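# Slide card sheet under crate while tilting crate

## Task

Push the card sheet, lying flat, beneath the plastic crate until clearly more than half of the sheet is under it. It is the sheet that moves: the crate must stay roughly in place and roughly in its original heading throughout, and crate and sheet may only shift together very slightly. Anything inside the crate has to still be inside at the end. Raise or tilt the crate just enough that the sheet slides in without resistance, never tipping it steeply. The task fails if most of the sheet is shoved in by force, if the crate comes down onto the sheet before clearly more than half of it is underneath, or if either the crate or the sheet is still noticeably lifted at the end.

## Robot and tools

ROBOT. Two arms: left_arm carries a left hand and right_arm a right hand (mirror images). Each hand has five fingers driven by six motors. Base positions in the scene frame: left_arm (+0.007, +0.276, +0.030) m, right_arm (-0.040, -0.231, +0.031) m, each turned very slightly about z.

FRAMES. Scene frame: origin at table height midway between the arms, +z up, +x out over the table, left_arm toward +y. Fixed cameras and the table use it. Reported hand poses (end_effector_position in metres, end_effector_quat_wxyz) are in each arm's own base frame. Movement offsets are along the axes of that arm's current Hand target. The hand point sits 0.05 m in front of the palm and 0.15 m out from the wrist face; its +z runs along the straight fingers, +y out of the palm, +x across the palm away from the thumb on the right hand (toward the thumb on the left hand). Straight fingertips extend 0.06-0.07 m past the point, 0.06 m behind it along -y. A wrist bracket on the little-finger side can strike things.

ROW LAYOUT. Every command row is one flat list of 28 numbers, each in [-1, 1], covering both arms even when one is idle: left dx, dy, dz, rx, ry, rz; left little, ring, middle, index, thumb_bend, thumb_turn, force_limit, speed; then the same 14 for the right arm. dx..rz are an offset from the Hand target as it stood when the action (or move) began, not absolute poses; 1.0 equals 0.6 m for dx/dy/dz or 180 degrees for rx/ry/rz, and rx, ry, rz form one rotation vector. All rows within one action are measured from that same start, and repeating an offset moves further. Six zeros re-request the current Hand target. Finger targets: +1 open/straight, -1 closed; thumb_turn +1 beside the palm, -1 across in front of it. force_limit maps -1..+1 to roughly 0..10 N at the fingertip (0..15 N for the two thumb motors); speed rises from near zero at -1 to full at +0.48 and above. There is no 'no change' value: to leave a hand alone, resend the eight hand numbers last executed for it, or, if none yet, its hand_measured six plus hand_force_limit and hand_speed. For a gentle grip close at speed -0.94 or lower. The thumb-opposed grip suits objects about 0.035-0.065 m thick, handles from about 0.025 m.

TOOLS.
execute_actions(actions, cameras): actions is a list of up to 15 rows per action (each row one 1/30 s step; a short action repeats its last row); several actions run in sequence. Images come back only when actions is empty or cameras names them.
move(target, speed, blend, blocking, cameras): target is one 28-number row, or up to 15 such rows, all offsets from the same starting Hand targets. Paths run straight, finish together, last 0.5-10 s, and do not avoid obstacles or the other arm. speed is m/s, 0.002 to 4.3 (default 0.25), one value or one per target; blend is a corner radius in m. Faster moves stray more and strike harder. blocking=false returns after about 0.5 s while motion continues.
wait(seconds 0-10, cameras): lets time pass holding the last commands.
stop(cameras): brakes a running move.
zoom_image(camera, region [x0,y0,x1,y1]): closer look at the latest image of cam_high, cam_low, cam_left_wrist or cam_right_wrist, region at most 504x504 pixels.
show_instructions(): shows the reference pages.
finished_scene(scene): ends the current scene, given its number; irreversible.

RESULTS. Each call reports per-arm state: hand pose, Hand target (the last commanded pose after clipping; next offsets start from it), joint positions, velocities (may read 'within noise'), torques (noisy, offset, include arm weight), motor temperatures, and per-hand hand_measured, hand_stopped_by (moving, target, force, stalled, fault), hand_load_n (positive when the finger is pushed open; a lost grip shows as load falling near 0), hand_force_limit, hand_speed. A move adds a 'move:' line with its ending (done, off_target, moving, held, fault) and any limits (paced = pose clipped, held = steps withheld). MOTOR HOT appears near 85 °C; at 100 °C the arm drops and faults for 30-60 s or more.

BEHAVIOUR. Hands often settle 1-5 cm short of (mostly below) the command without contact; send the missing distance as a new offset. Orientation commands are clipped to 40 degrees from the measured one per step. Small turns can shift the hand point noticeably. Avoid paths passing near an arm's own base. A blocked arm keeps pushing until commanded back past its hand point. Fixed camera calibration may be off by a couple of degrees and millimetres.

AVOID. Dropping or releasing moving objects, fast impacts, hard pushes on the table or heavy items, excessive finger force, contact or pressing between the two arms (a hand must not close on the other's fingers), anything falling or being left off the table, and long stretched or loaded holds that heat motors. Keep the crate's contents inside and lower it gently at the end.

Each tool is called after ">>>" as name(argument=value, ...), one argument or row to a line, values as JSON.

Reference images:

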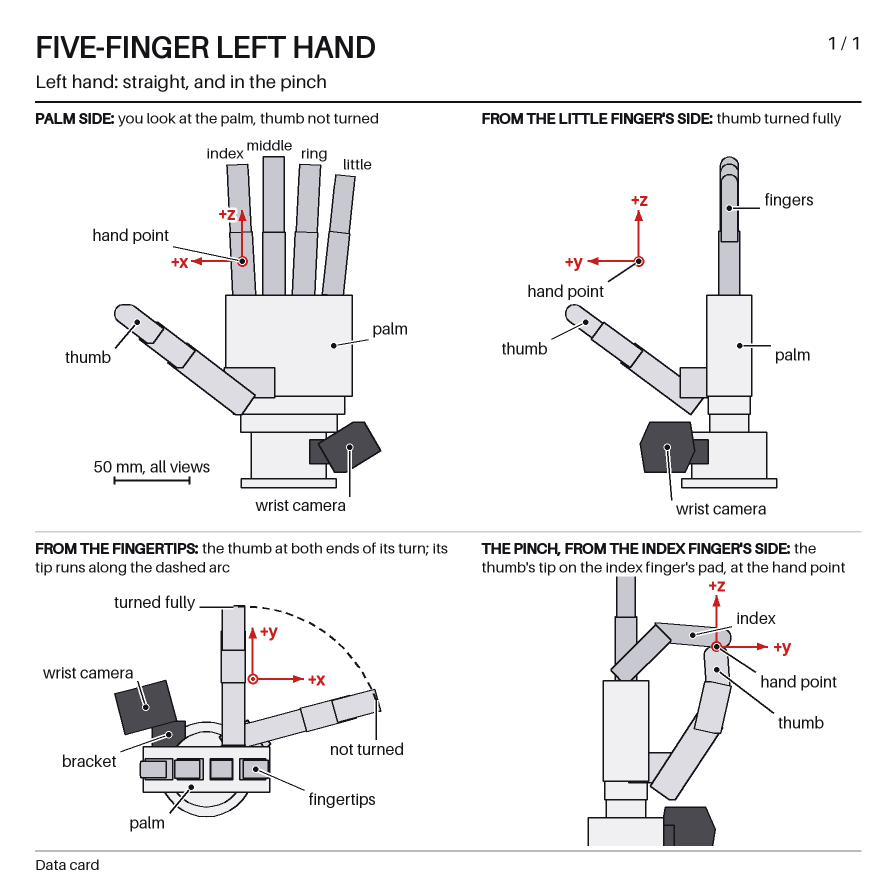

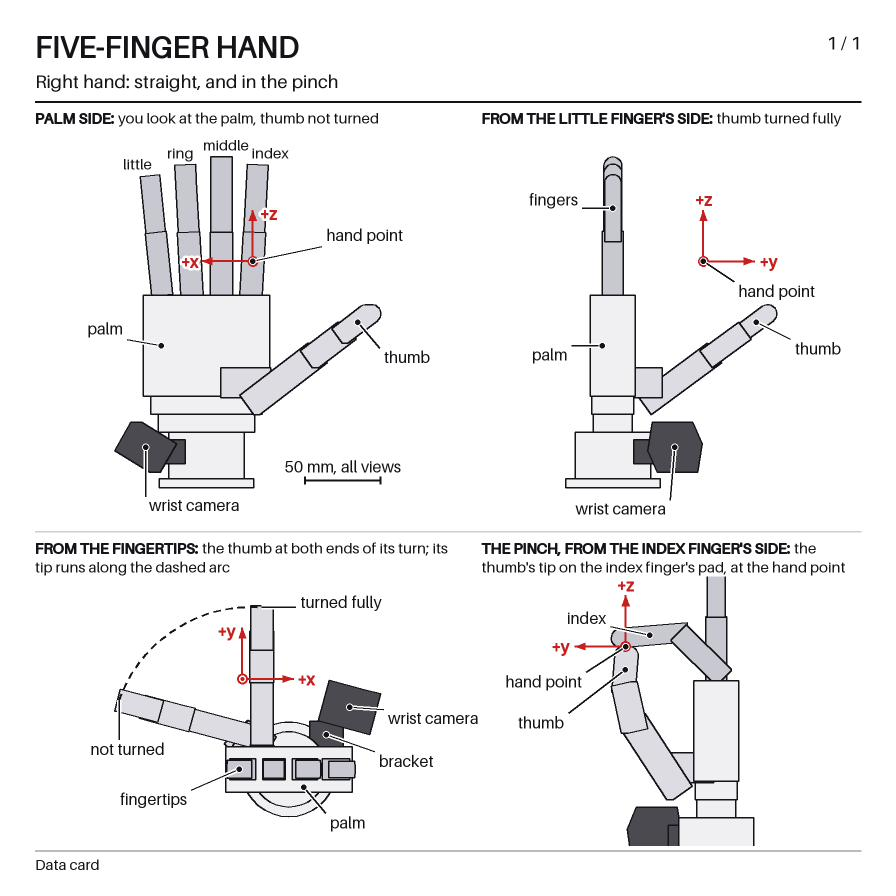

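## Session

>>> execute_actions(
  actions=[],
)

Scene clock: 0.00 s.
left_arm: end_effector_position=(+0.1101, -0.1338, +0.2006) hand_measured=(+1.000, +1.000, +1.000, +1.000, +1.000, +1.000) hand_load_n=(+0.0, +0.0, +0.0, +0.0, +0.0, +0.0) hand_stopped_by=(target, target, target, target, target, target) hand_force_limit=0.00 hand_speed=-0.80 end_effector_quat_wxyz=(-0.275, -0.351, +0.848, -0.287) | right_arm: end_effector_position=(+0.4494, +0.2298, +0.1920) hand_measured=(+1.000, +1.000, +1.000, +1.000, +1.000, +1.000) hand_load_n=(+0.0, +0.5, +0.0, +0.0, +0.0, +0.0) hand_stopped_by=(target, target, target, target, target, target) hand_force_limit=0.00 hand_speed=-0.80 end_effector_quat_wxyz=(-0.422, +0.683, -0.376, +0.462)
Joint positions: left_arm=[-0.103 0.999 0.777 -1.624 0.78 0.796] | right_arm=[0.568 1.149 0.636 0.282 0.323 -0.253]
Joint velocities: within noise
Joint torques (N m): no reading
Motor temperatures (°C): left_arm=[28 27 26 27 25 26] | right_arm=[29 30 25 28 23 26]
Heat: left arm: hottest waist 28 °C; right arm: hottest shoulder 30 °C.
Hand target: left_arm +0.1155, -0.1344, +0.2056; -0.267, -0.348, +0.850, -0.291 | right_arm +0.4561, +0.2341, +0.2067; -0.432, +0.675, -0.375, +0.467

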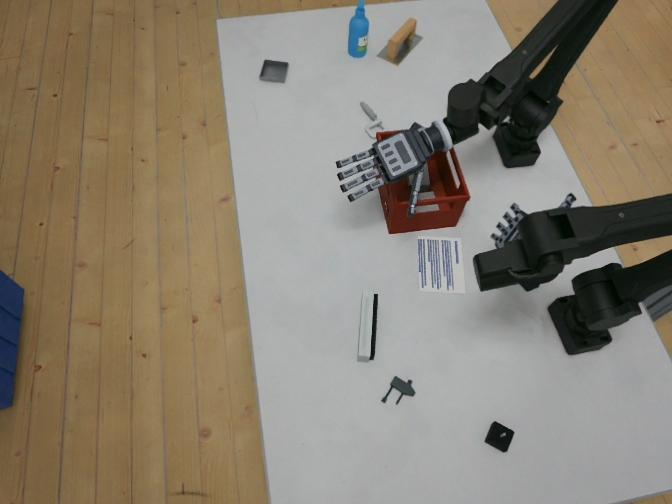

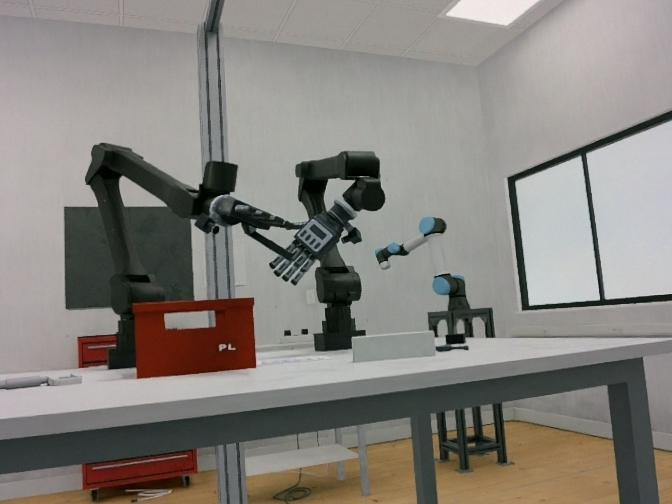

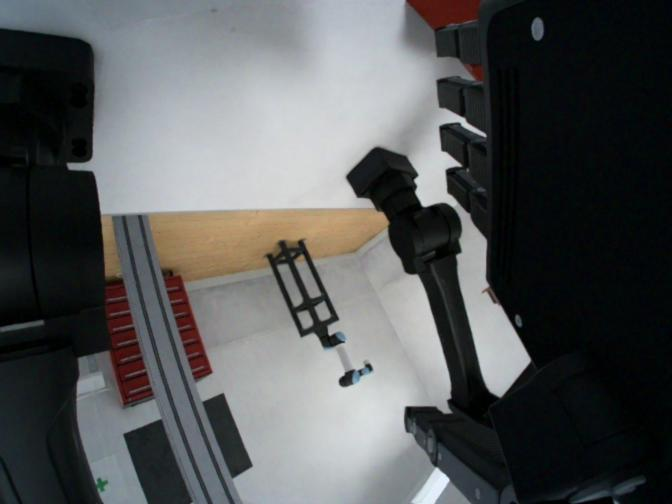

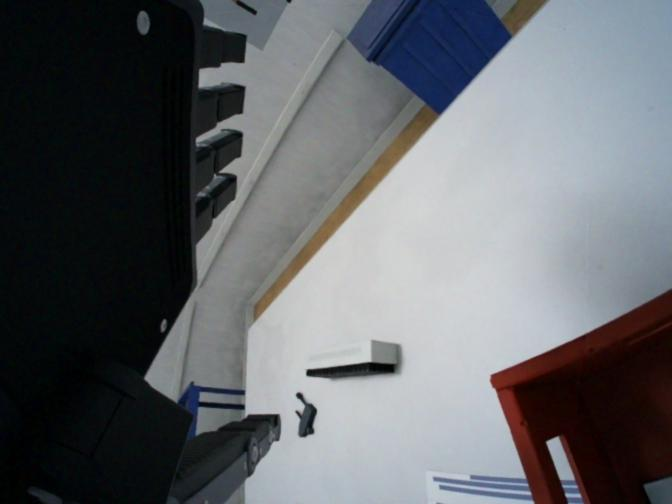

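>>> zoom_image(
  camera="cam_high",
  region=[320, 100, 540, 320],
)

>>> zoom_image(
  camera="cam_low",
  region=[80, 270, 460, 420],
)

Scaled by 2.291 from the camera's 672x504 image, which has a finer 960x720 frame.

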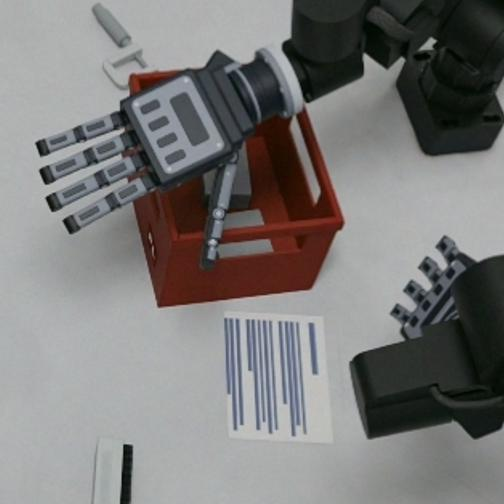

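Scaled by 1.326 from the camera's 672x504 image, which has a finer 960x720 frame.

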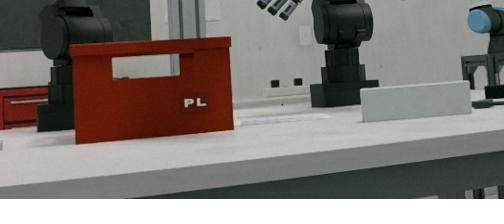

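>>> zoom_image(
  camera="cam_high",
  region=[365, 120, 485, 250],
)

Scaled by 3.877 from the camera's 672x504 image, which has a finer 960x720 frame.

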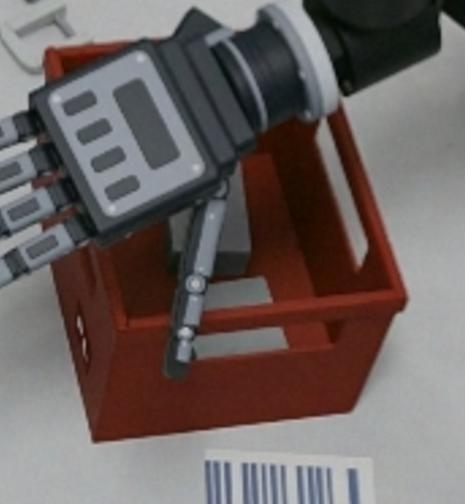

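>>> move(
  target=[
    [-0.2405,-0.0145,-0.04,0.1195,-0.1019,0.2324,1,1,1,1,1,1,0,-0.8,0.0511,-0.1556,-0.0321,0,0,0,1,1,1,1,1,1,0,-0.8],
  ],
  speed=0.2,
  cameras=["all"],
)

Scene clock: 95.50 s.
left_arm: end_effector_position=(+0.2156, -0.0632, +0.1359) hand_measured=(+1.000, +1.000, +1.000, +1.000, +1.000, +1.000) hand_load_n=(+0.0, +0.0, +0.0, +0.0, +0.0, +0.0) hand_stopped_by=(target, target, target, target, target, target) hand_force_limit=0.00 hand_speed=-0.80 end_effector_quat_wxyz=(+0.056, -0.103, +0.882, -0.456) | right_arm: end_effector_position=(+0.4441, +0.2265, +0.2629) hand_measured=(+1.000, +1.000, +1.000, +1.000, +1.000, +1.000) hand_load_n=(+0.0, +0.0, +0.0, +0.0, +0.0, +0.0) hand_stopped_by=(target, target, target, target, target, target) hand_force_limit=0.00 hand_speed=-0.80 end_effector_quat_wxyz=(-0.408, +0.696, -0.378, +0.454)
Joint positions: left_arm=[0.291 0.975 0.68 -1.35 0.953 1.667] | right_arm=[0.568 1.045 0.794 -0.021 0.323 -0.253]
Joint torques (N m): left_arm=[1.96 -1.9 6.16 0.51 0.68 0.19] | right_arm=[-1.79 -8.06 16.32 1.83 0.1 0.02]
Motor temperatures (°C): left_arm=[28 27 32 27 26 25] | right_arm=[29 30 34 28 23 26]
Heat: left arm: hottest elbow 32 °C; right arm: hottest elbow 34 °C.
Hand target: left_arm +0.2167, -0.0601, +0.1300; +0.056, -0.108, +0.881, -0.458 | right_arm +0.4560, +0.2341, +0.3069; -0.432, +0.675, -0.375, +0.467
Off the commanded pose: left_arm 0.007 m, 1 deg | right_arm 0.046 m, 4 deg.
move: off_target (right_arm)
camera_calibration:
cam_left_wrist: T_world_to_cam=[[-0.0819551, -0.640909, 0.763229, -0.122358], [-0.929088, 0.326263, 0.174209, 0.196972], [-0.360665, -0.69483, -0.6222, 0.23602], [0, 0, 0, 1]] pos_world=[0.258101, 0.0213085, 0.205924]
cam_right_wrist: T_world_to_cam=[[-0.124231, -0.578371, -0.806259, 0.398109], [-0.772634, 0.566213, -0.287124, 0.288841], [0.622578, 0.587273, -0.51721, -0.157395], [0, 0, 0, 1]] pos_world=[0.370617, 0.159144, 0.322506]

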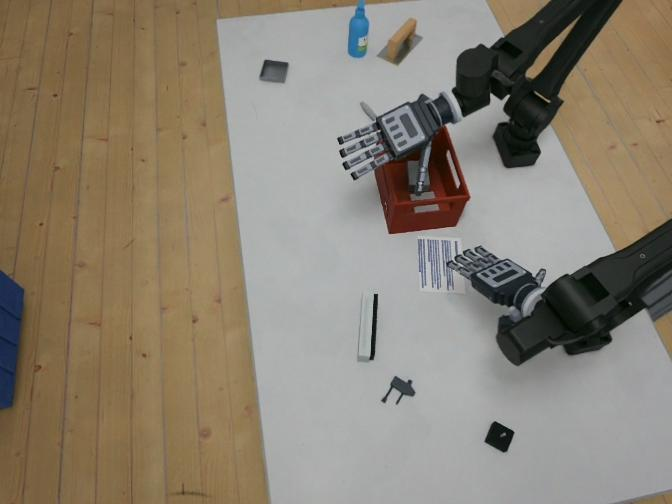

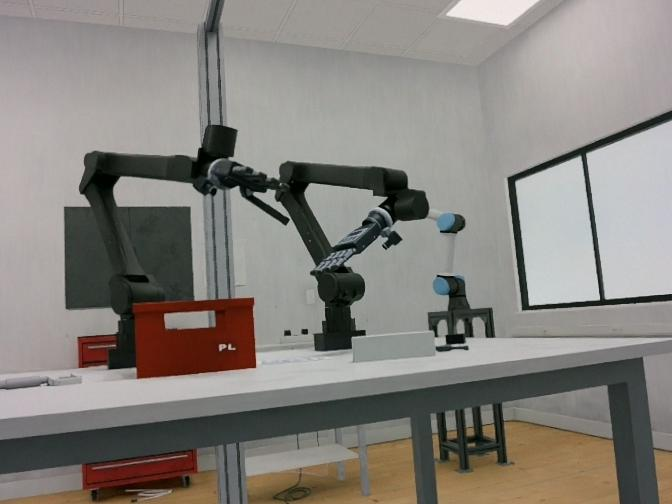

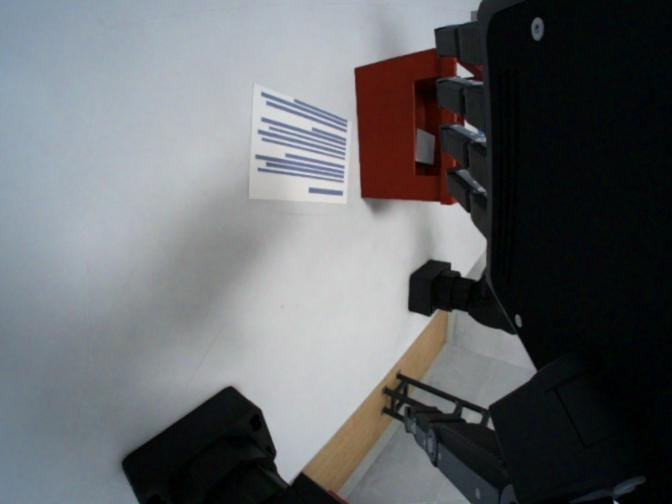

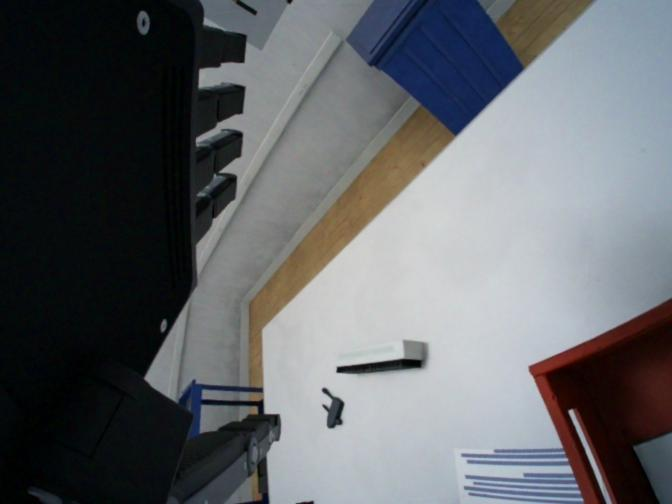

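>>> move(
  target=[
    [-0.0242,0.0557,-0.0795,0,0,0,1,1,1,1,1,1,0,-0.8,0,0,0,0,0,0,1,1,1,1,1,1,0,-0.8],
    [-0.0242,0.0557,-0.0795,0,0,0,1,1,1,1,1,1,0,-0.8,-0.215,0.109,-0.2833,-0.3174,-0.3243,-0.2538,1,1,1,1,1,1,0,-0.8],
  ],
  speed=0.25,
  cameras=["all"],
)

Scene clock: 108.40 s.
left_arm: end_effector_position=(+0.2043, -0.0110, +0.1196) hand_measured=(+1.000, +1.000, +1.000, +1.000, +1.000, +1.000) hand_load_n=(+0.0, -0.5, +0.0, +0.0, +0.0, -0.5) hand_stopped_by=(target, target, target, target, target, target) hand_force_limit=0.00 hand_speed=-0.80 end_effector_quat_wxyz=(+0.045, -0.109, +0.879, -0.461) | right_arm: end_effector_position=(+0.2432, +0.2732, +0.2249) hand_measured=(+1.000, +1.000, +1.000, +1.000, +1.000, +1.000) hand_load_n=(+0.0, +0.0, +0.0, +0.0, +0.0, +0.0) hand_stopped_by=(target, target, target, target, target, target) hand_force_limit=0.00 hand_speed=-0.80 end_effector_quat_wxyz=(+0.016, +0.999, -0.039, -0.010)
Joint positions: left_arm=[0.519 1.124 0.708 -1.556 0.902 2.04] | right_arm=[0.873 1.496 1.436 -1.549 0.003 -0.619]
Joint torques (N m): left_arm=[1.96 -2.84 9.42 -0.8 0.4 0.2] | right_arm=[-0.79 -11.16 14.13 0.2 -0.12 -0.06]
Heat: left arm: hottest elbow 31 °C; right arm: hottest elbow 35 °C.
Hand target: left_arm +0.2167, -0.0001, +0.1300; +0.056, -0.108, +0.881, -0.458 | right_arm +0.2506, +0.2892, +0.2389; +0.000, +1.000, -0.028, +0.000
Off the commanded pose: left_arm 0.020 m, 1 deg | right_arm 0.022 m, 2 deg.
move: off_target (left_arm, right_arm)
camera_calibration:
cam_left_wrist: T_world_to_cam=[[-0.063632, -0.630383, 0.773672, -0.0822315], [-0.924902, 0.328436, 0.191538, 0.169288], [-0.374844, -0.703383, -0.603941, 0.258678], [0, 0, 0, 1]] pos_world=[0.248306, 0.0745117, 0.187421]
cam_right_wrist: T_world_to_cam=[[0.144706, -0.987094, 0.0685909, 0.219075], [-0.832214, -0.0839172, 0.548067, 0.10048], [-0.535238, -0.136391, -0.833617, 0.470953], [0, 0, 0, 1]] pos_world=[0.303992, 0.288913, 0.322498]

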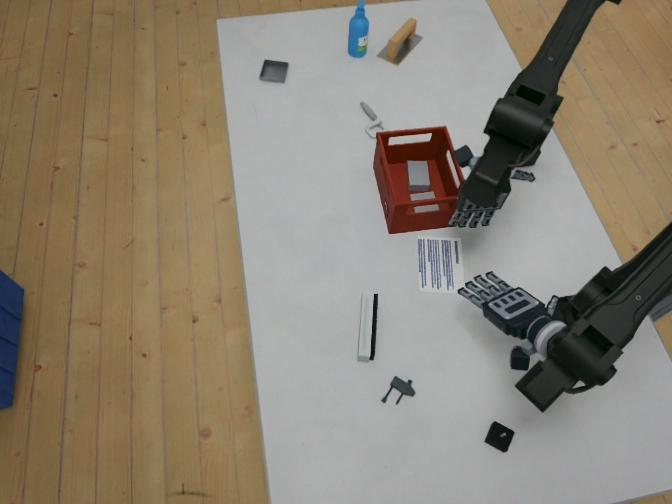

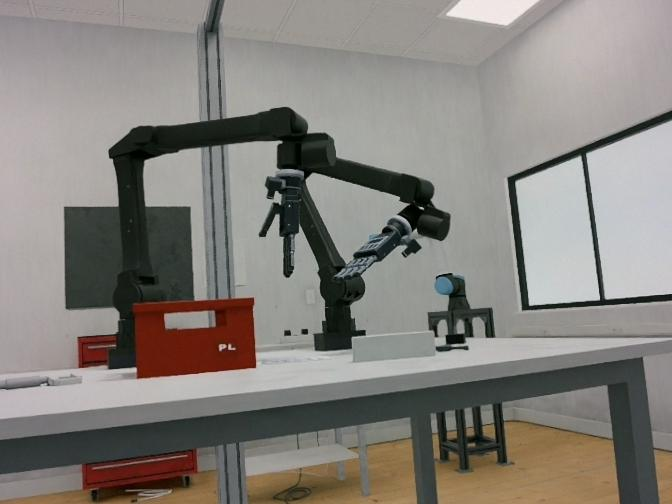

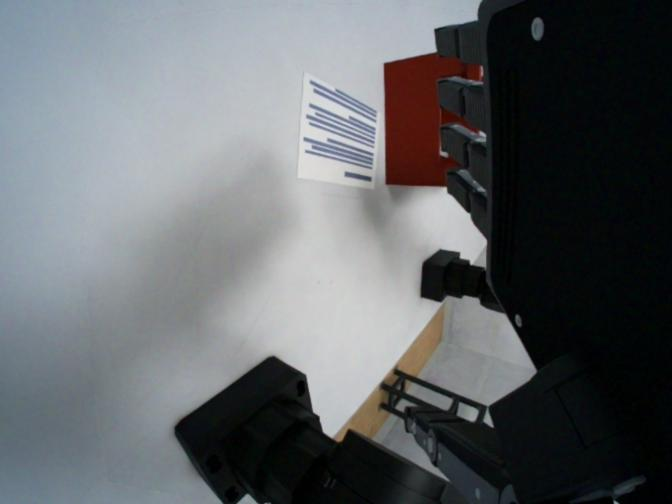

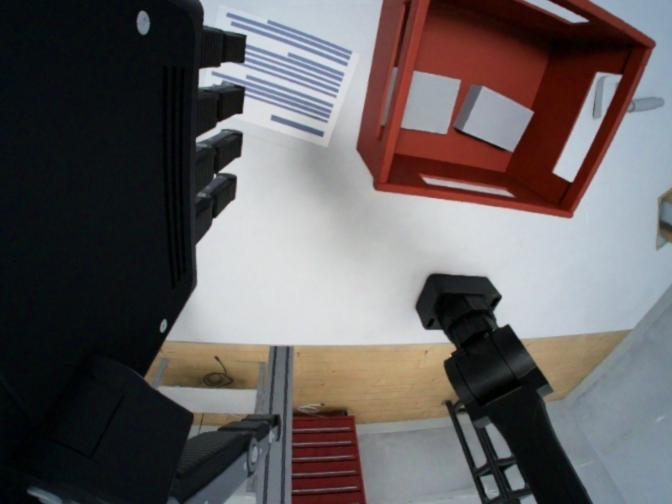

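>>> zoom_image(
  camera="cam_right_wrist",
  region=[190, 0, 490, 225],
)

>>> zoom_image(
  camera="cam_high",
  region=[365, 110, 525, 310],
)

>>> zoom_image(
  camera="cam_left_wrist",
  region=[270, 30, 490, 210],
)

Scaled by 1.680 from the camera's 672x504 image, which has a finer 960x720 frame.

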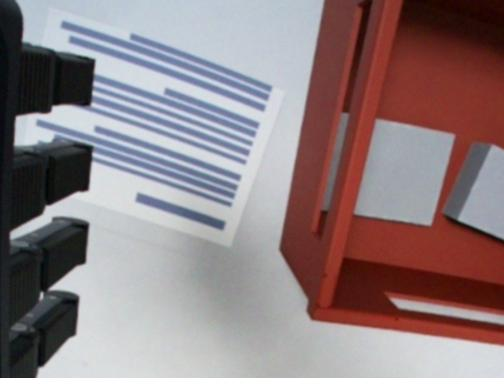

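Scaled by 2.520 from the camera's 672x504 image, which has a finer 960x720 frame.

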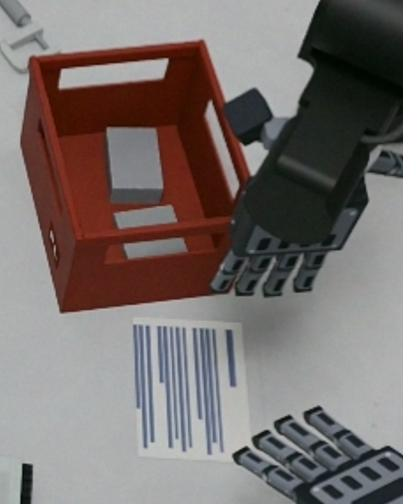

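Scaled by 2.291 from the camera's 672x504 image, which has a finer 960x720 frame.

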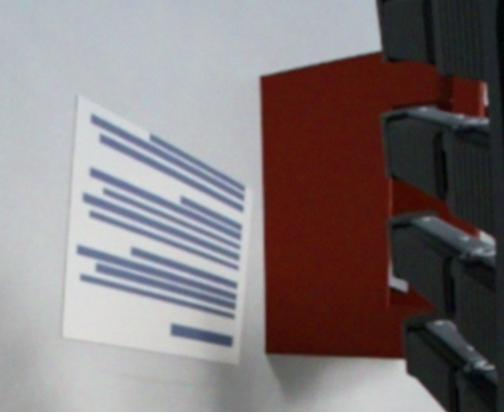

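>>> move(
  target=[0,0,0,0,0,0,1,1,1,1,1,1,0,-0.8,0.0577,0.0355,0.2082,0,0,-0.0122,-0.35,-0.35,-0.35,-0.35,1,1,0,-0.3],
  speed=0.15,
  cameras=["all"],
)

Scene clock: 135.17 s.
left_arm: end_effector_position=(+0.2043, -0.0110, +0.1196) hand_measured=(+1.000, +1.000, +1.000, +1.000, +1.000, +1.000) hand_load_n=(+0.0, +0.0, +0.0, +0.0, +0.0, -0.5) hand_stopped_by=(target, target, target, target, target, target) hand_force_limit=0.00 hand_speed=-0.80 end_effector_quat_wxyz=(+0.045, -0.109, +0.879, -0.461) | right_arm: end_effector_position=(+0.2811, +0.2716, +0.1226) hand_measured=(-0.350, -0.350, -0.350, -0.350, +1.000, +1.000) hand_load_n=(+0.0, +0.0, +0.0, +0.0, +0.0, +0.0) hand_stopped_by=(target, target, target, target, target, target) hand_force_limit=0.00 hand_speed=-0.30 end_effector_quat_wxyz=(-0.005, +1.000, -0.007, +0.006)
Joint positions: left_arm=[0.519 1.124 0.708 -1.556 0.902 2.04] | right_arm=[0.816 1.567 1.254 -1.242 0.002 -0.741]
Joint torques (N m): left_arm=[1.44 -2.9 9.46 -0.84 0.4 0.19] | right_arm=[-2.96 -11.81 7.64 0.83 -0.07 -0.07]
Heat: left arm: hottest elbow 31 °C; right arm: hottest elbow 38 °C.
Hand target: left_arm +0.2167, -0.0001, +0.1300; +0.056, -0.108, +0.881, -0.458 | right_arm +0.2839, +0.2659, +0.1139; +0.000, +1.000, -0.009, +0.000
Off the commanded pose: left_arm 0.020 m, 1 deg | right_arm 0.011 m, 1 deg.
move: off_target (left_arm, right_arm)
camera_calibration:
cam_left_wrist: T_world_to_cam=[[-0.063632, -0.630383, 0.773672, -0.0822315], [-0.924902, 0.328436, 0.191538, 0.169288], [-0.374844, -0.703383, -0.603941, 0.258678], [0, 0, 0, 1]] pos_world=[0.248306, 0.0745117, 0.187421]
cam_right_wrist: T_world_to_cam=[[0.207089, -0.977718, 0.0343737, 0.203176], [-0.841967, -0.160223, 0.51519, 0.215444], [-0.498203, -0.135632, -0.856387, 0.398017], [0, 0, 0, 1]] pos_world=[0.337615, 0.287152, 0.222878]

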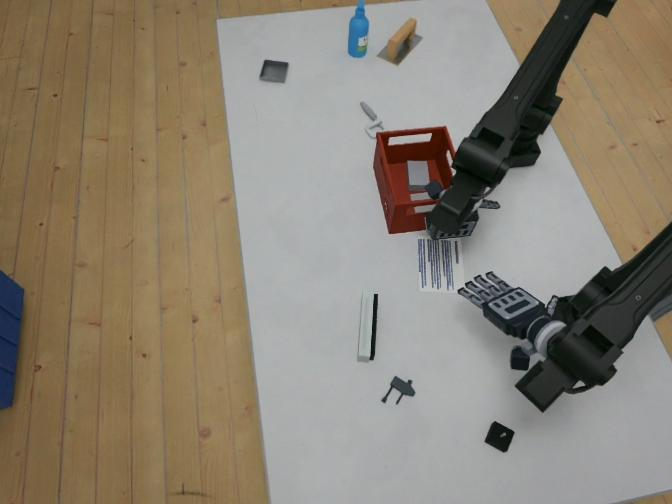

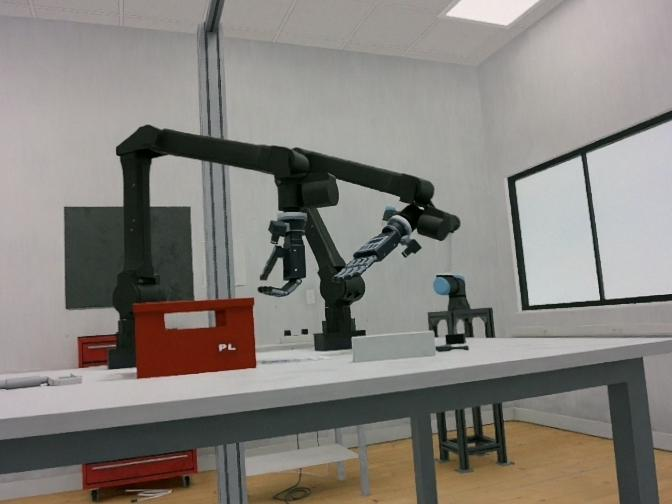

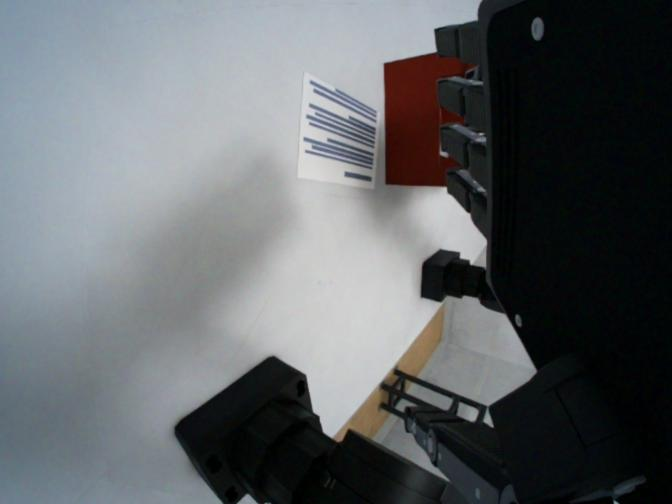

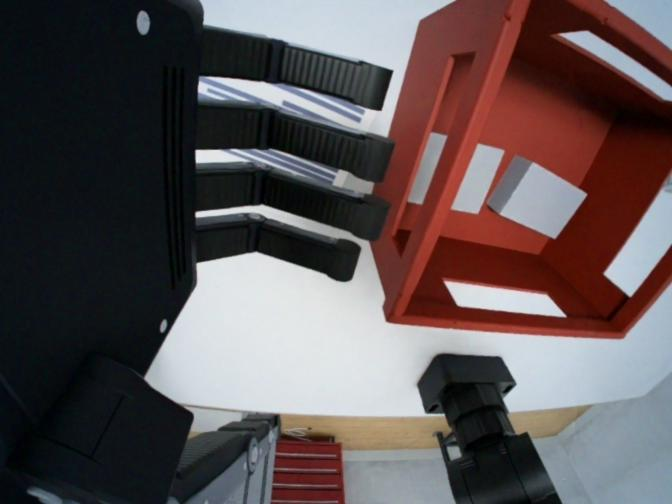

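>>> zoom_image(
  camera="cam_right_wrist",
  region=[320, 0, 620, 340],
)

>>> zoom_image(
  camera="cam_low",
  region=[120, 180, 360, 400],
)

Scaled by 1.482 from the camera's 672x504 image, which has a finer 960x720 frame.

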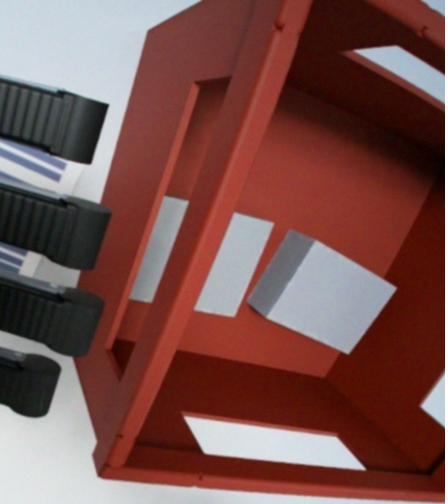

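Scaled by 2.100 from the camera's 672x504 image, which has a finer 960x720 frame.

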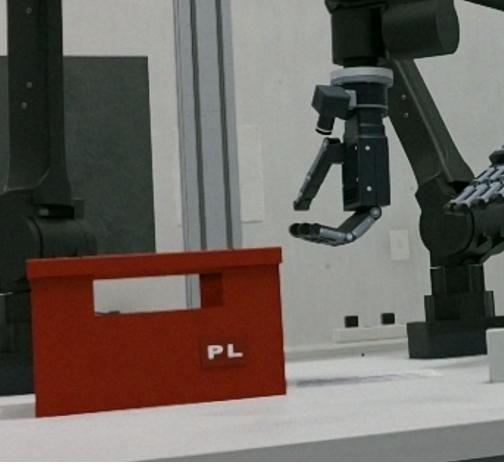

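>>> move(
  target=[0,0,0,0,0,0,1,1,1,1,1,1,0,-0.8,-0.0033,0.04,0.08,0,0,0,-0.35,-0.35,-0.35,-0.35,1,1,0,-0.3],
  speed=0.08,
  cameras=["cam_low","cam_right_wrist"],
)

>>> zoom_image(
  camera="cam_low",
  region=[120, 180, 360, 400],
)

Scene clock: 156.27 s.
left_arm: end_effector_position=(+0.2043, -0.0110, +0.1196) hand_measured=(+1.000, +1.000, +1.000, +1.000, +1.000, +1.000) hand_load_n=(+0.0, +0.0, +0.0, +0.0, +0.0, +0.0) hand_stopped_by=(target, target, target, target, target, target) hand_force_limit=0.00 hand_speed=-0.80 end_effector_quat_wxyz=(+0.045, -0.109, +0.879, -0.461) | right_arm: end_effector_position=(+0.2804, +0.2490, +0.0758) hand_measured=(-0.350, -0.350, -0.350, -0.350, +1.000, +1.000) hand_load_n=(+0.0, +0.5, +0.5, +0.5, +0.0, +0.0) hand_stopped_by=(target, target, target, target, target, target) hand_force_limit=0.00 hand_speed=-0.30 end_effector_quat_wxyz=(-0.006, +1.000, -0.006, +0.008)
Joint positions: left_arm=[0.519 1.124 0.708 -1.556 0.902 2.04] | right_arm=[0.782 1.568 1.124 -1.107 0.002 -0.775]
Joint torques (N m): left_arm=[1.55 -2.67 9.52 -0.87 0.39 0.19] | right_arm=[-2.96 -11.16 7.06 0.8 -0.07 -0.06]
Heat: left arm: hottest elbow 32 °C; right arm: hottest elbow 36 °C.
Hand target: left_arm +0.2167, -0.0001, +0.1300; +0.056, -0.108, +0.881, -0.458 | right_arm +0.2815, +0.2419, +0.0660; +0.000, +1.000, -0.009, +0.000
Off the commanded pose: left_arm 0.020 m, 1 deg | right_arm 0.012 m, 1 deg.
move: off_target (left_arm, right_arm)
camera_calibration:
cam_right_wrist: T_world_to_cam=[[0.207388, -0.977723, 0.0323703, 0.182864], [-0.843709, -0.162018, 0.511767, 0.236463], [-0.495122, -0.133445, -0.858514, 0.353303], [0, 0, 0, 1]] pos_world=[0.33651, 0.264248, 0.176382]
Images, in order (width x height): cam_low 672x504, cam_right_wrist 672x504.

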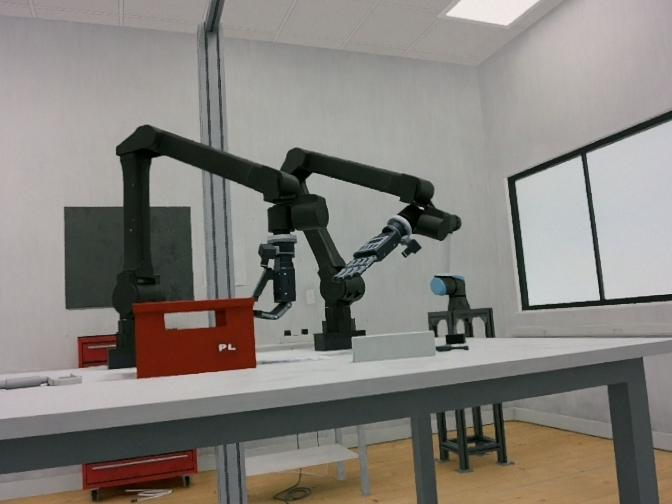

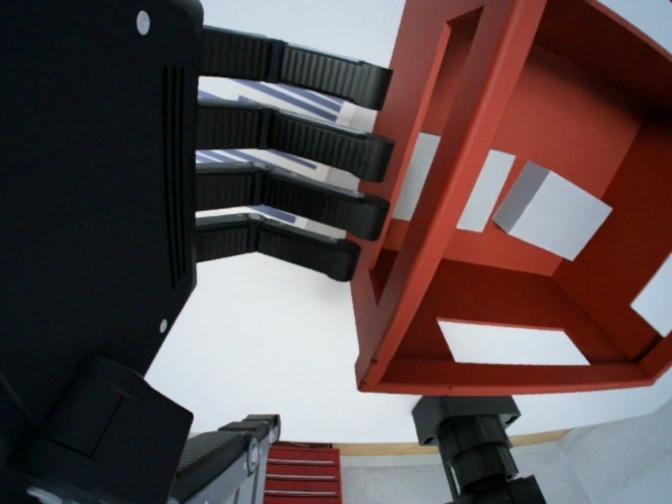

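Scaled by 2.100 from the camera's 672x504 image, which has a finer 960x720 frame.

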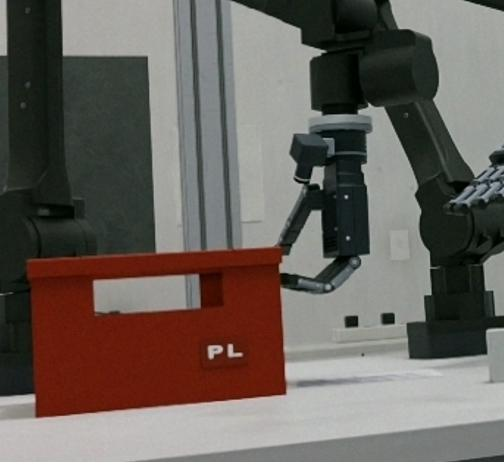

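>>> move(
  target=[
    [0,0,0,0,0,0,1,1,1,1,1,1,0,-0.8,0,0,0.01,0,0,0,-0.35,-0.35,-0.35,-0.35,1,1,0,-0.3],
    [0,0,0,0,0,0,1,1,1,1,1,1,0,-0.8,0,0.0733,0.01,0,0,0,-0.35,-0.35,-0.35,-0.35,1,1,0,-0.3],
  ],
  speed=0.06,
  cameras=["all"],
)

>>> zoom_image(
  camera="cam_right_wrist",
  region=[320, 0, 620, 340],
)

Scene clock: 163.30 s.
left_arm: end_effector_position=(+0.2043, -0.0110, +0.1196) hand_measured=(+1.000, +1.000, +1.000, +1.000, +1.000, +1.000) hand_load_n=(+0.0, +0.0, +0.0, +0.0, +0.0, +0.0) hand_stopped_by=(target, target, target, target, target, target) hand_force_limit=0.00 hand_speed=-0.80 end_effector_quat_wxyz=(+0.045, -0.109, +0.879, -0.461) | right_arm: end_effector_position=(+0.2817, +0.2100, +0.0651) hand_measured=(-0.350, -0.350, -0.350, -0.350, +1.000, +1.000) hand_load_n=(-1.0, -0.5, +0.0, +0.0, +0.0, +0.0) hand_stopped_by=(target, target, target, target, target, target) hand_force_limit=0.00 hand_speed=-0.30 end_effector_quat_wxyz=(-0.005, +1.000, -0.004, +0.004)
Joint positions: left_arm=[0.519 1.124 0.708 -1.556 0.902 2.04] | right_arm=[0.712 1.524 1.04 -1.074 -0.002 -0.852]
Joint torques (N m): left_arm=[1.96 -3.08 9.55 -0.8 0.41 0.18] | right_arm=[-3.49 -11.99 6.04 0.7 0.12 -0.07]
Heat: left arm: hottest elbow 32 °C; right arm: hottest elbow 35 °C.
Hand target: left_arm +0.2167, -0.0001, +0.1300; +0.056, -0.108, +0.881, -0.458 | right_arm +0.2807, +0.1979, +0.0599; +0.001, +1.000, -0.009, +0.000
Off the commanded pose: left_arm 0.020 m, 1 deg | right_arm 0.013 m, 1 deg.
move: off_target (left_arm, right_arm)
camera_calibration:
cam_left_wrist: T_world_to_cam=[[-0.063632, -0.630383, 0.773672, -0.0822315], [-0.924902, 0.328436, 0.191538, 0.169288], [-0.374844, -0.703383, -0.603941, 0.258678], [0, 0, 0, 1]] pos_world=[0.248306, 0.0745117, 0.187421]
cam_right_wrist: T_world_to_cam=[[0.213288, -0.976425, 0.0332072, 0.142819], [-0.838812, -0.165591, 0.518627, 0.235758], [-0.500901, -0.138472, -0.854356, 0.342004], [0, 0, 0, 1]] pos_world=[0.338606, 0.225849, 0.16518]

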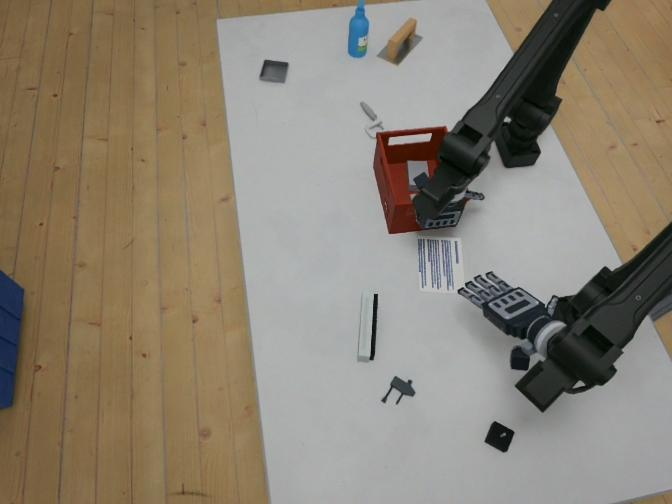

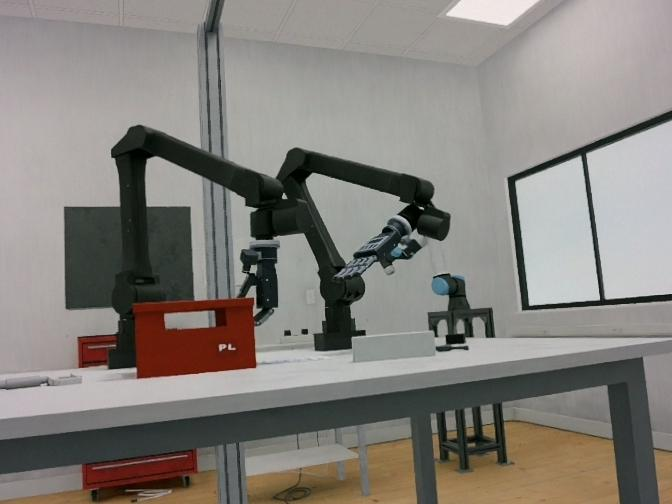

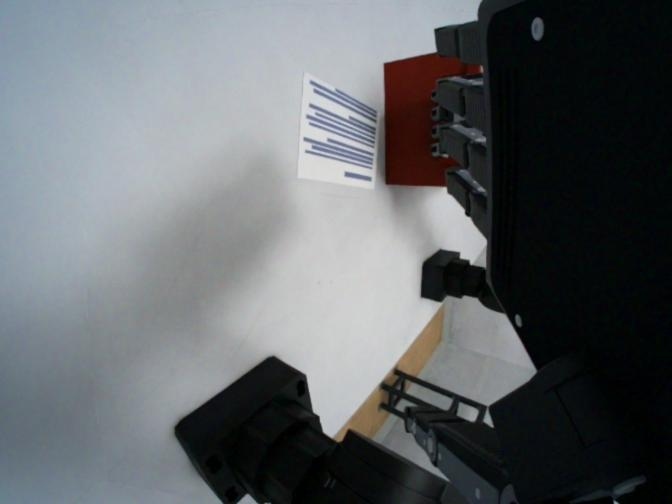

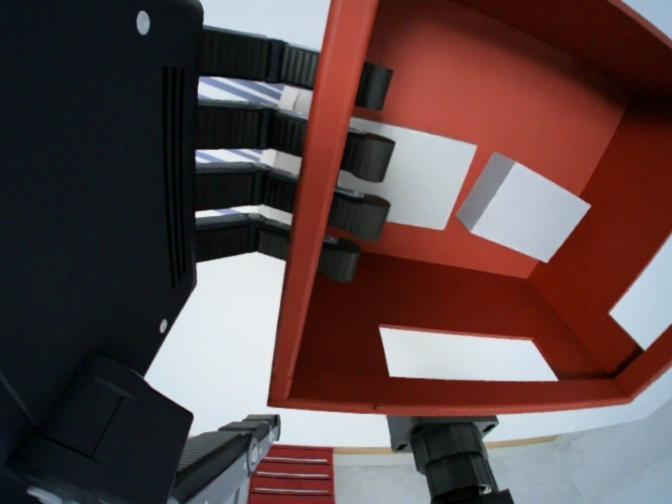

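Scaled by 1.482 from the camera's 672x504 image, which has a finer 960x720 frame.

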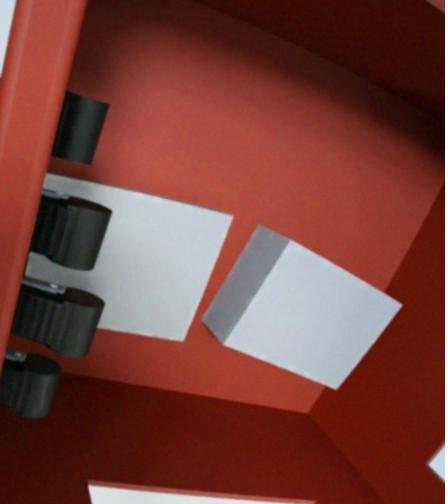

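>>> move(
  target=[0.0407,0.0427,0.2295,0,0,0,0.5,0.5,0.5,0.5,1,1,0,-0.3,0,0,0,0,0,0,-0.35,-0.35,-0.35,-0.35,1,1,0,-0.3],
  speed=0.15,
  cameras=["all"],
)

Scene clock: 182.47 s.
left_arm: end_effector_position=(+0.2180, -0.0978, +0.0301) hand_measured=(+0.500, +0.500, +0.500, +0.500, +1.000, +1.000) hand_load_n=(+0.0, -0.5, +0.0, +0.0, +0.0, -0.5) hand_stopped_by=(target, target, target, target, target, target) hand_force_limit=0.00 hand_speed=-0.30 end_effector_quat_wxyz=(+0.053, -0.115, +0.879, -0.459) | right_arm: end_effector_position=(+0.2818, +0.2100, +0.0651) hand_measured=(-0.350, -0.350, -0.350, -0.350, +1.000, +1.000) hand_load_n=(-1.0, -0.5, +0.0, +0.0, +0.0, +0.0) hand_stopped_by=(target, target, target, target, target, target) hand_force_limit=0.00 hand_speed=-0.30 end_effector_quat_wxyz=(-0.005, +1.000, -0.003, +0.004)
Joint positions: left_arm=[0.144 1.096 0.434 -0.766 0.953 1.381] | right_arm=[0.712 1.524 1.04 -1.074 -0.002 -0.852]
Joint torques (N m): left_arm=[-0.79 -4.42 5.23 1.11 0.41 -0.02] | right_arm=[-3.49 -11.93 6.04 0.7 0.12 -0.06]
Heat: left arm: hottest elbow 32 °C; right arm: hottest elbow 34 °C.
Hand target: left_arm +0.2166, -0.1011, +0.0299; +0.056, -0.108, +0.881, -0.458 | right_arm +0.2808, +0.1979, +0.0599; +0.001, +1.000, -0.009, +0.000
Off the commanded pose: left_arm 0.004 m, 1 deg | right_arm 0.013 m, 1 deg.
move: off_target (right_arm)
camera_calibration:
cam_left_wrist: T_world_to_cam=[[-0.0586964, -0.635192, 0.770121, -0.0683965], [-0.932043, 0.311189, 0.185629, 0.227603], [-0.357563, -0.706889, -0.610292, 0.144846], [0, 0, 0, 1]] pos_world=[0.259913, -0.0118822, 0.0988222]
cam_right_wrist: T_world_to_cam=[[0.213613, -0.976356, 0.0331479, 0.142703], [-0.838778, -0.165906, 0.518581, 0.235825], [-0.50082, -0.138579, -0.854386, 0.342005], [0, 0, 0, 1]] pos_world=[0.338605, 0.225849, 0.16518]

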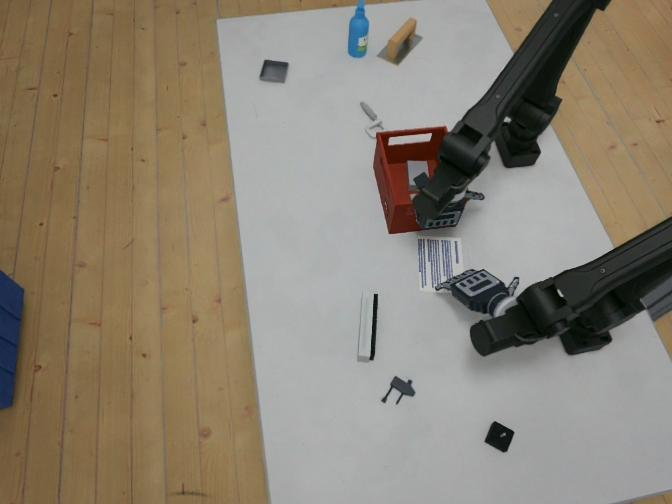

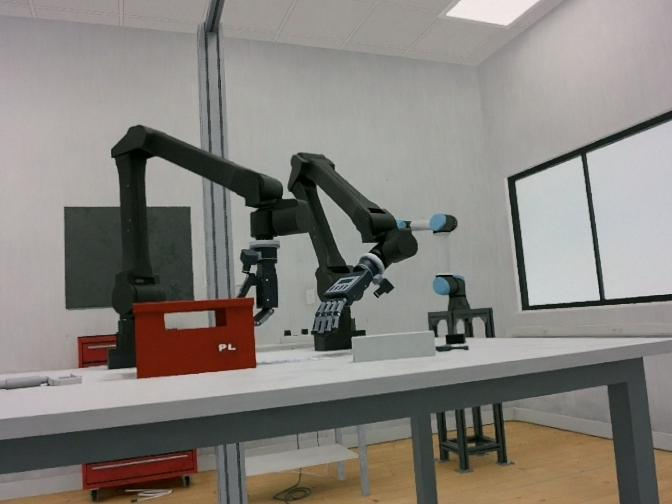

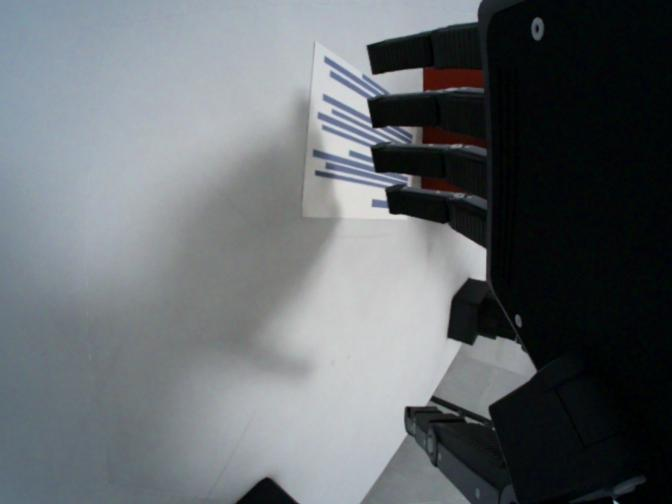

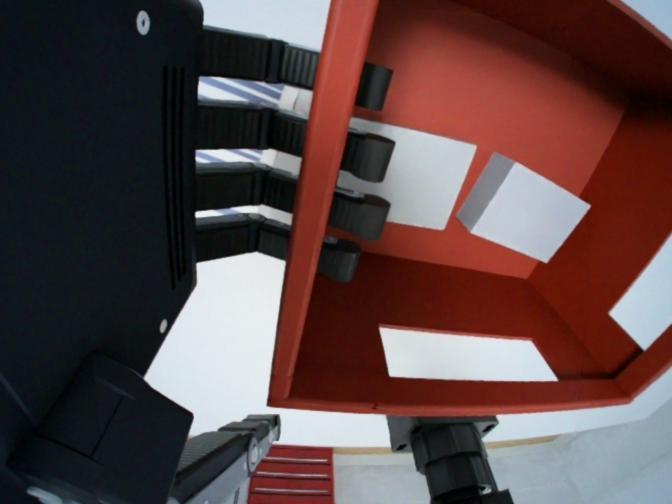

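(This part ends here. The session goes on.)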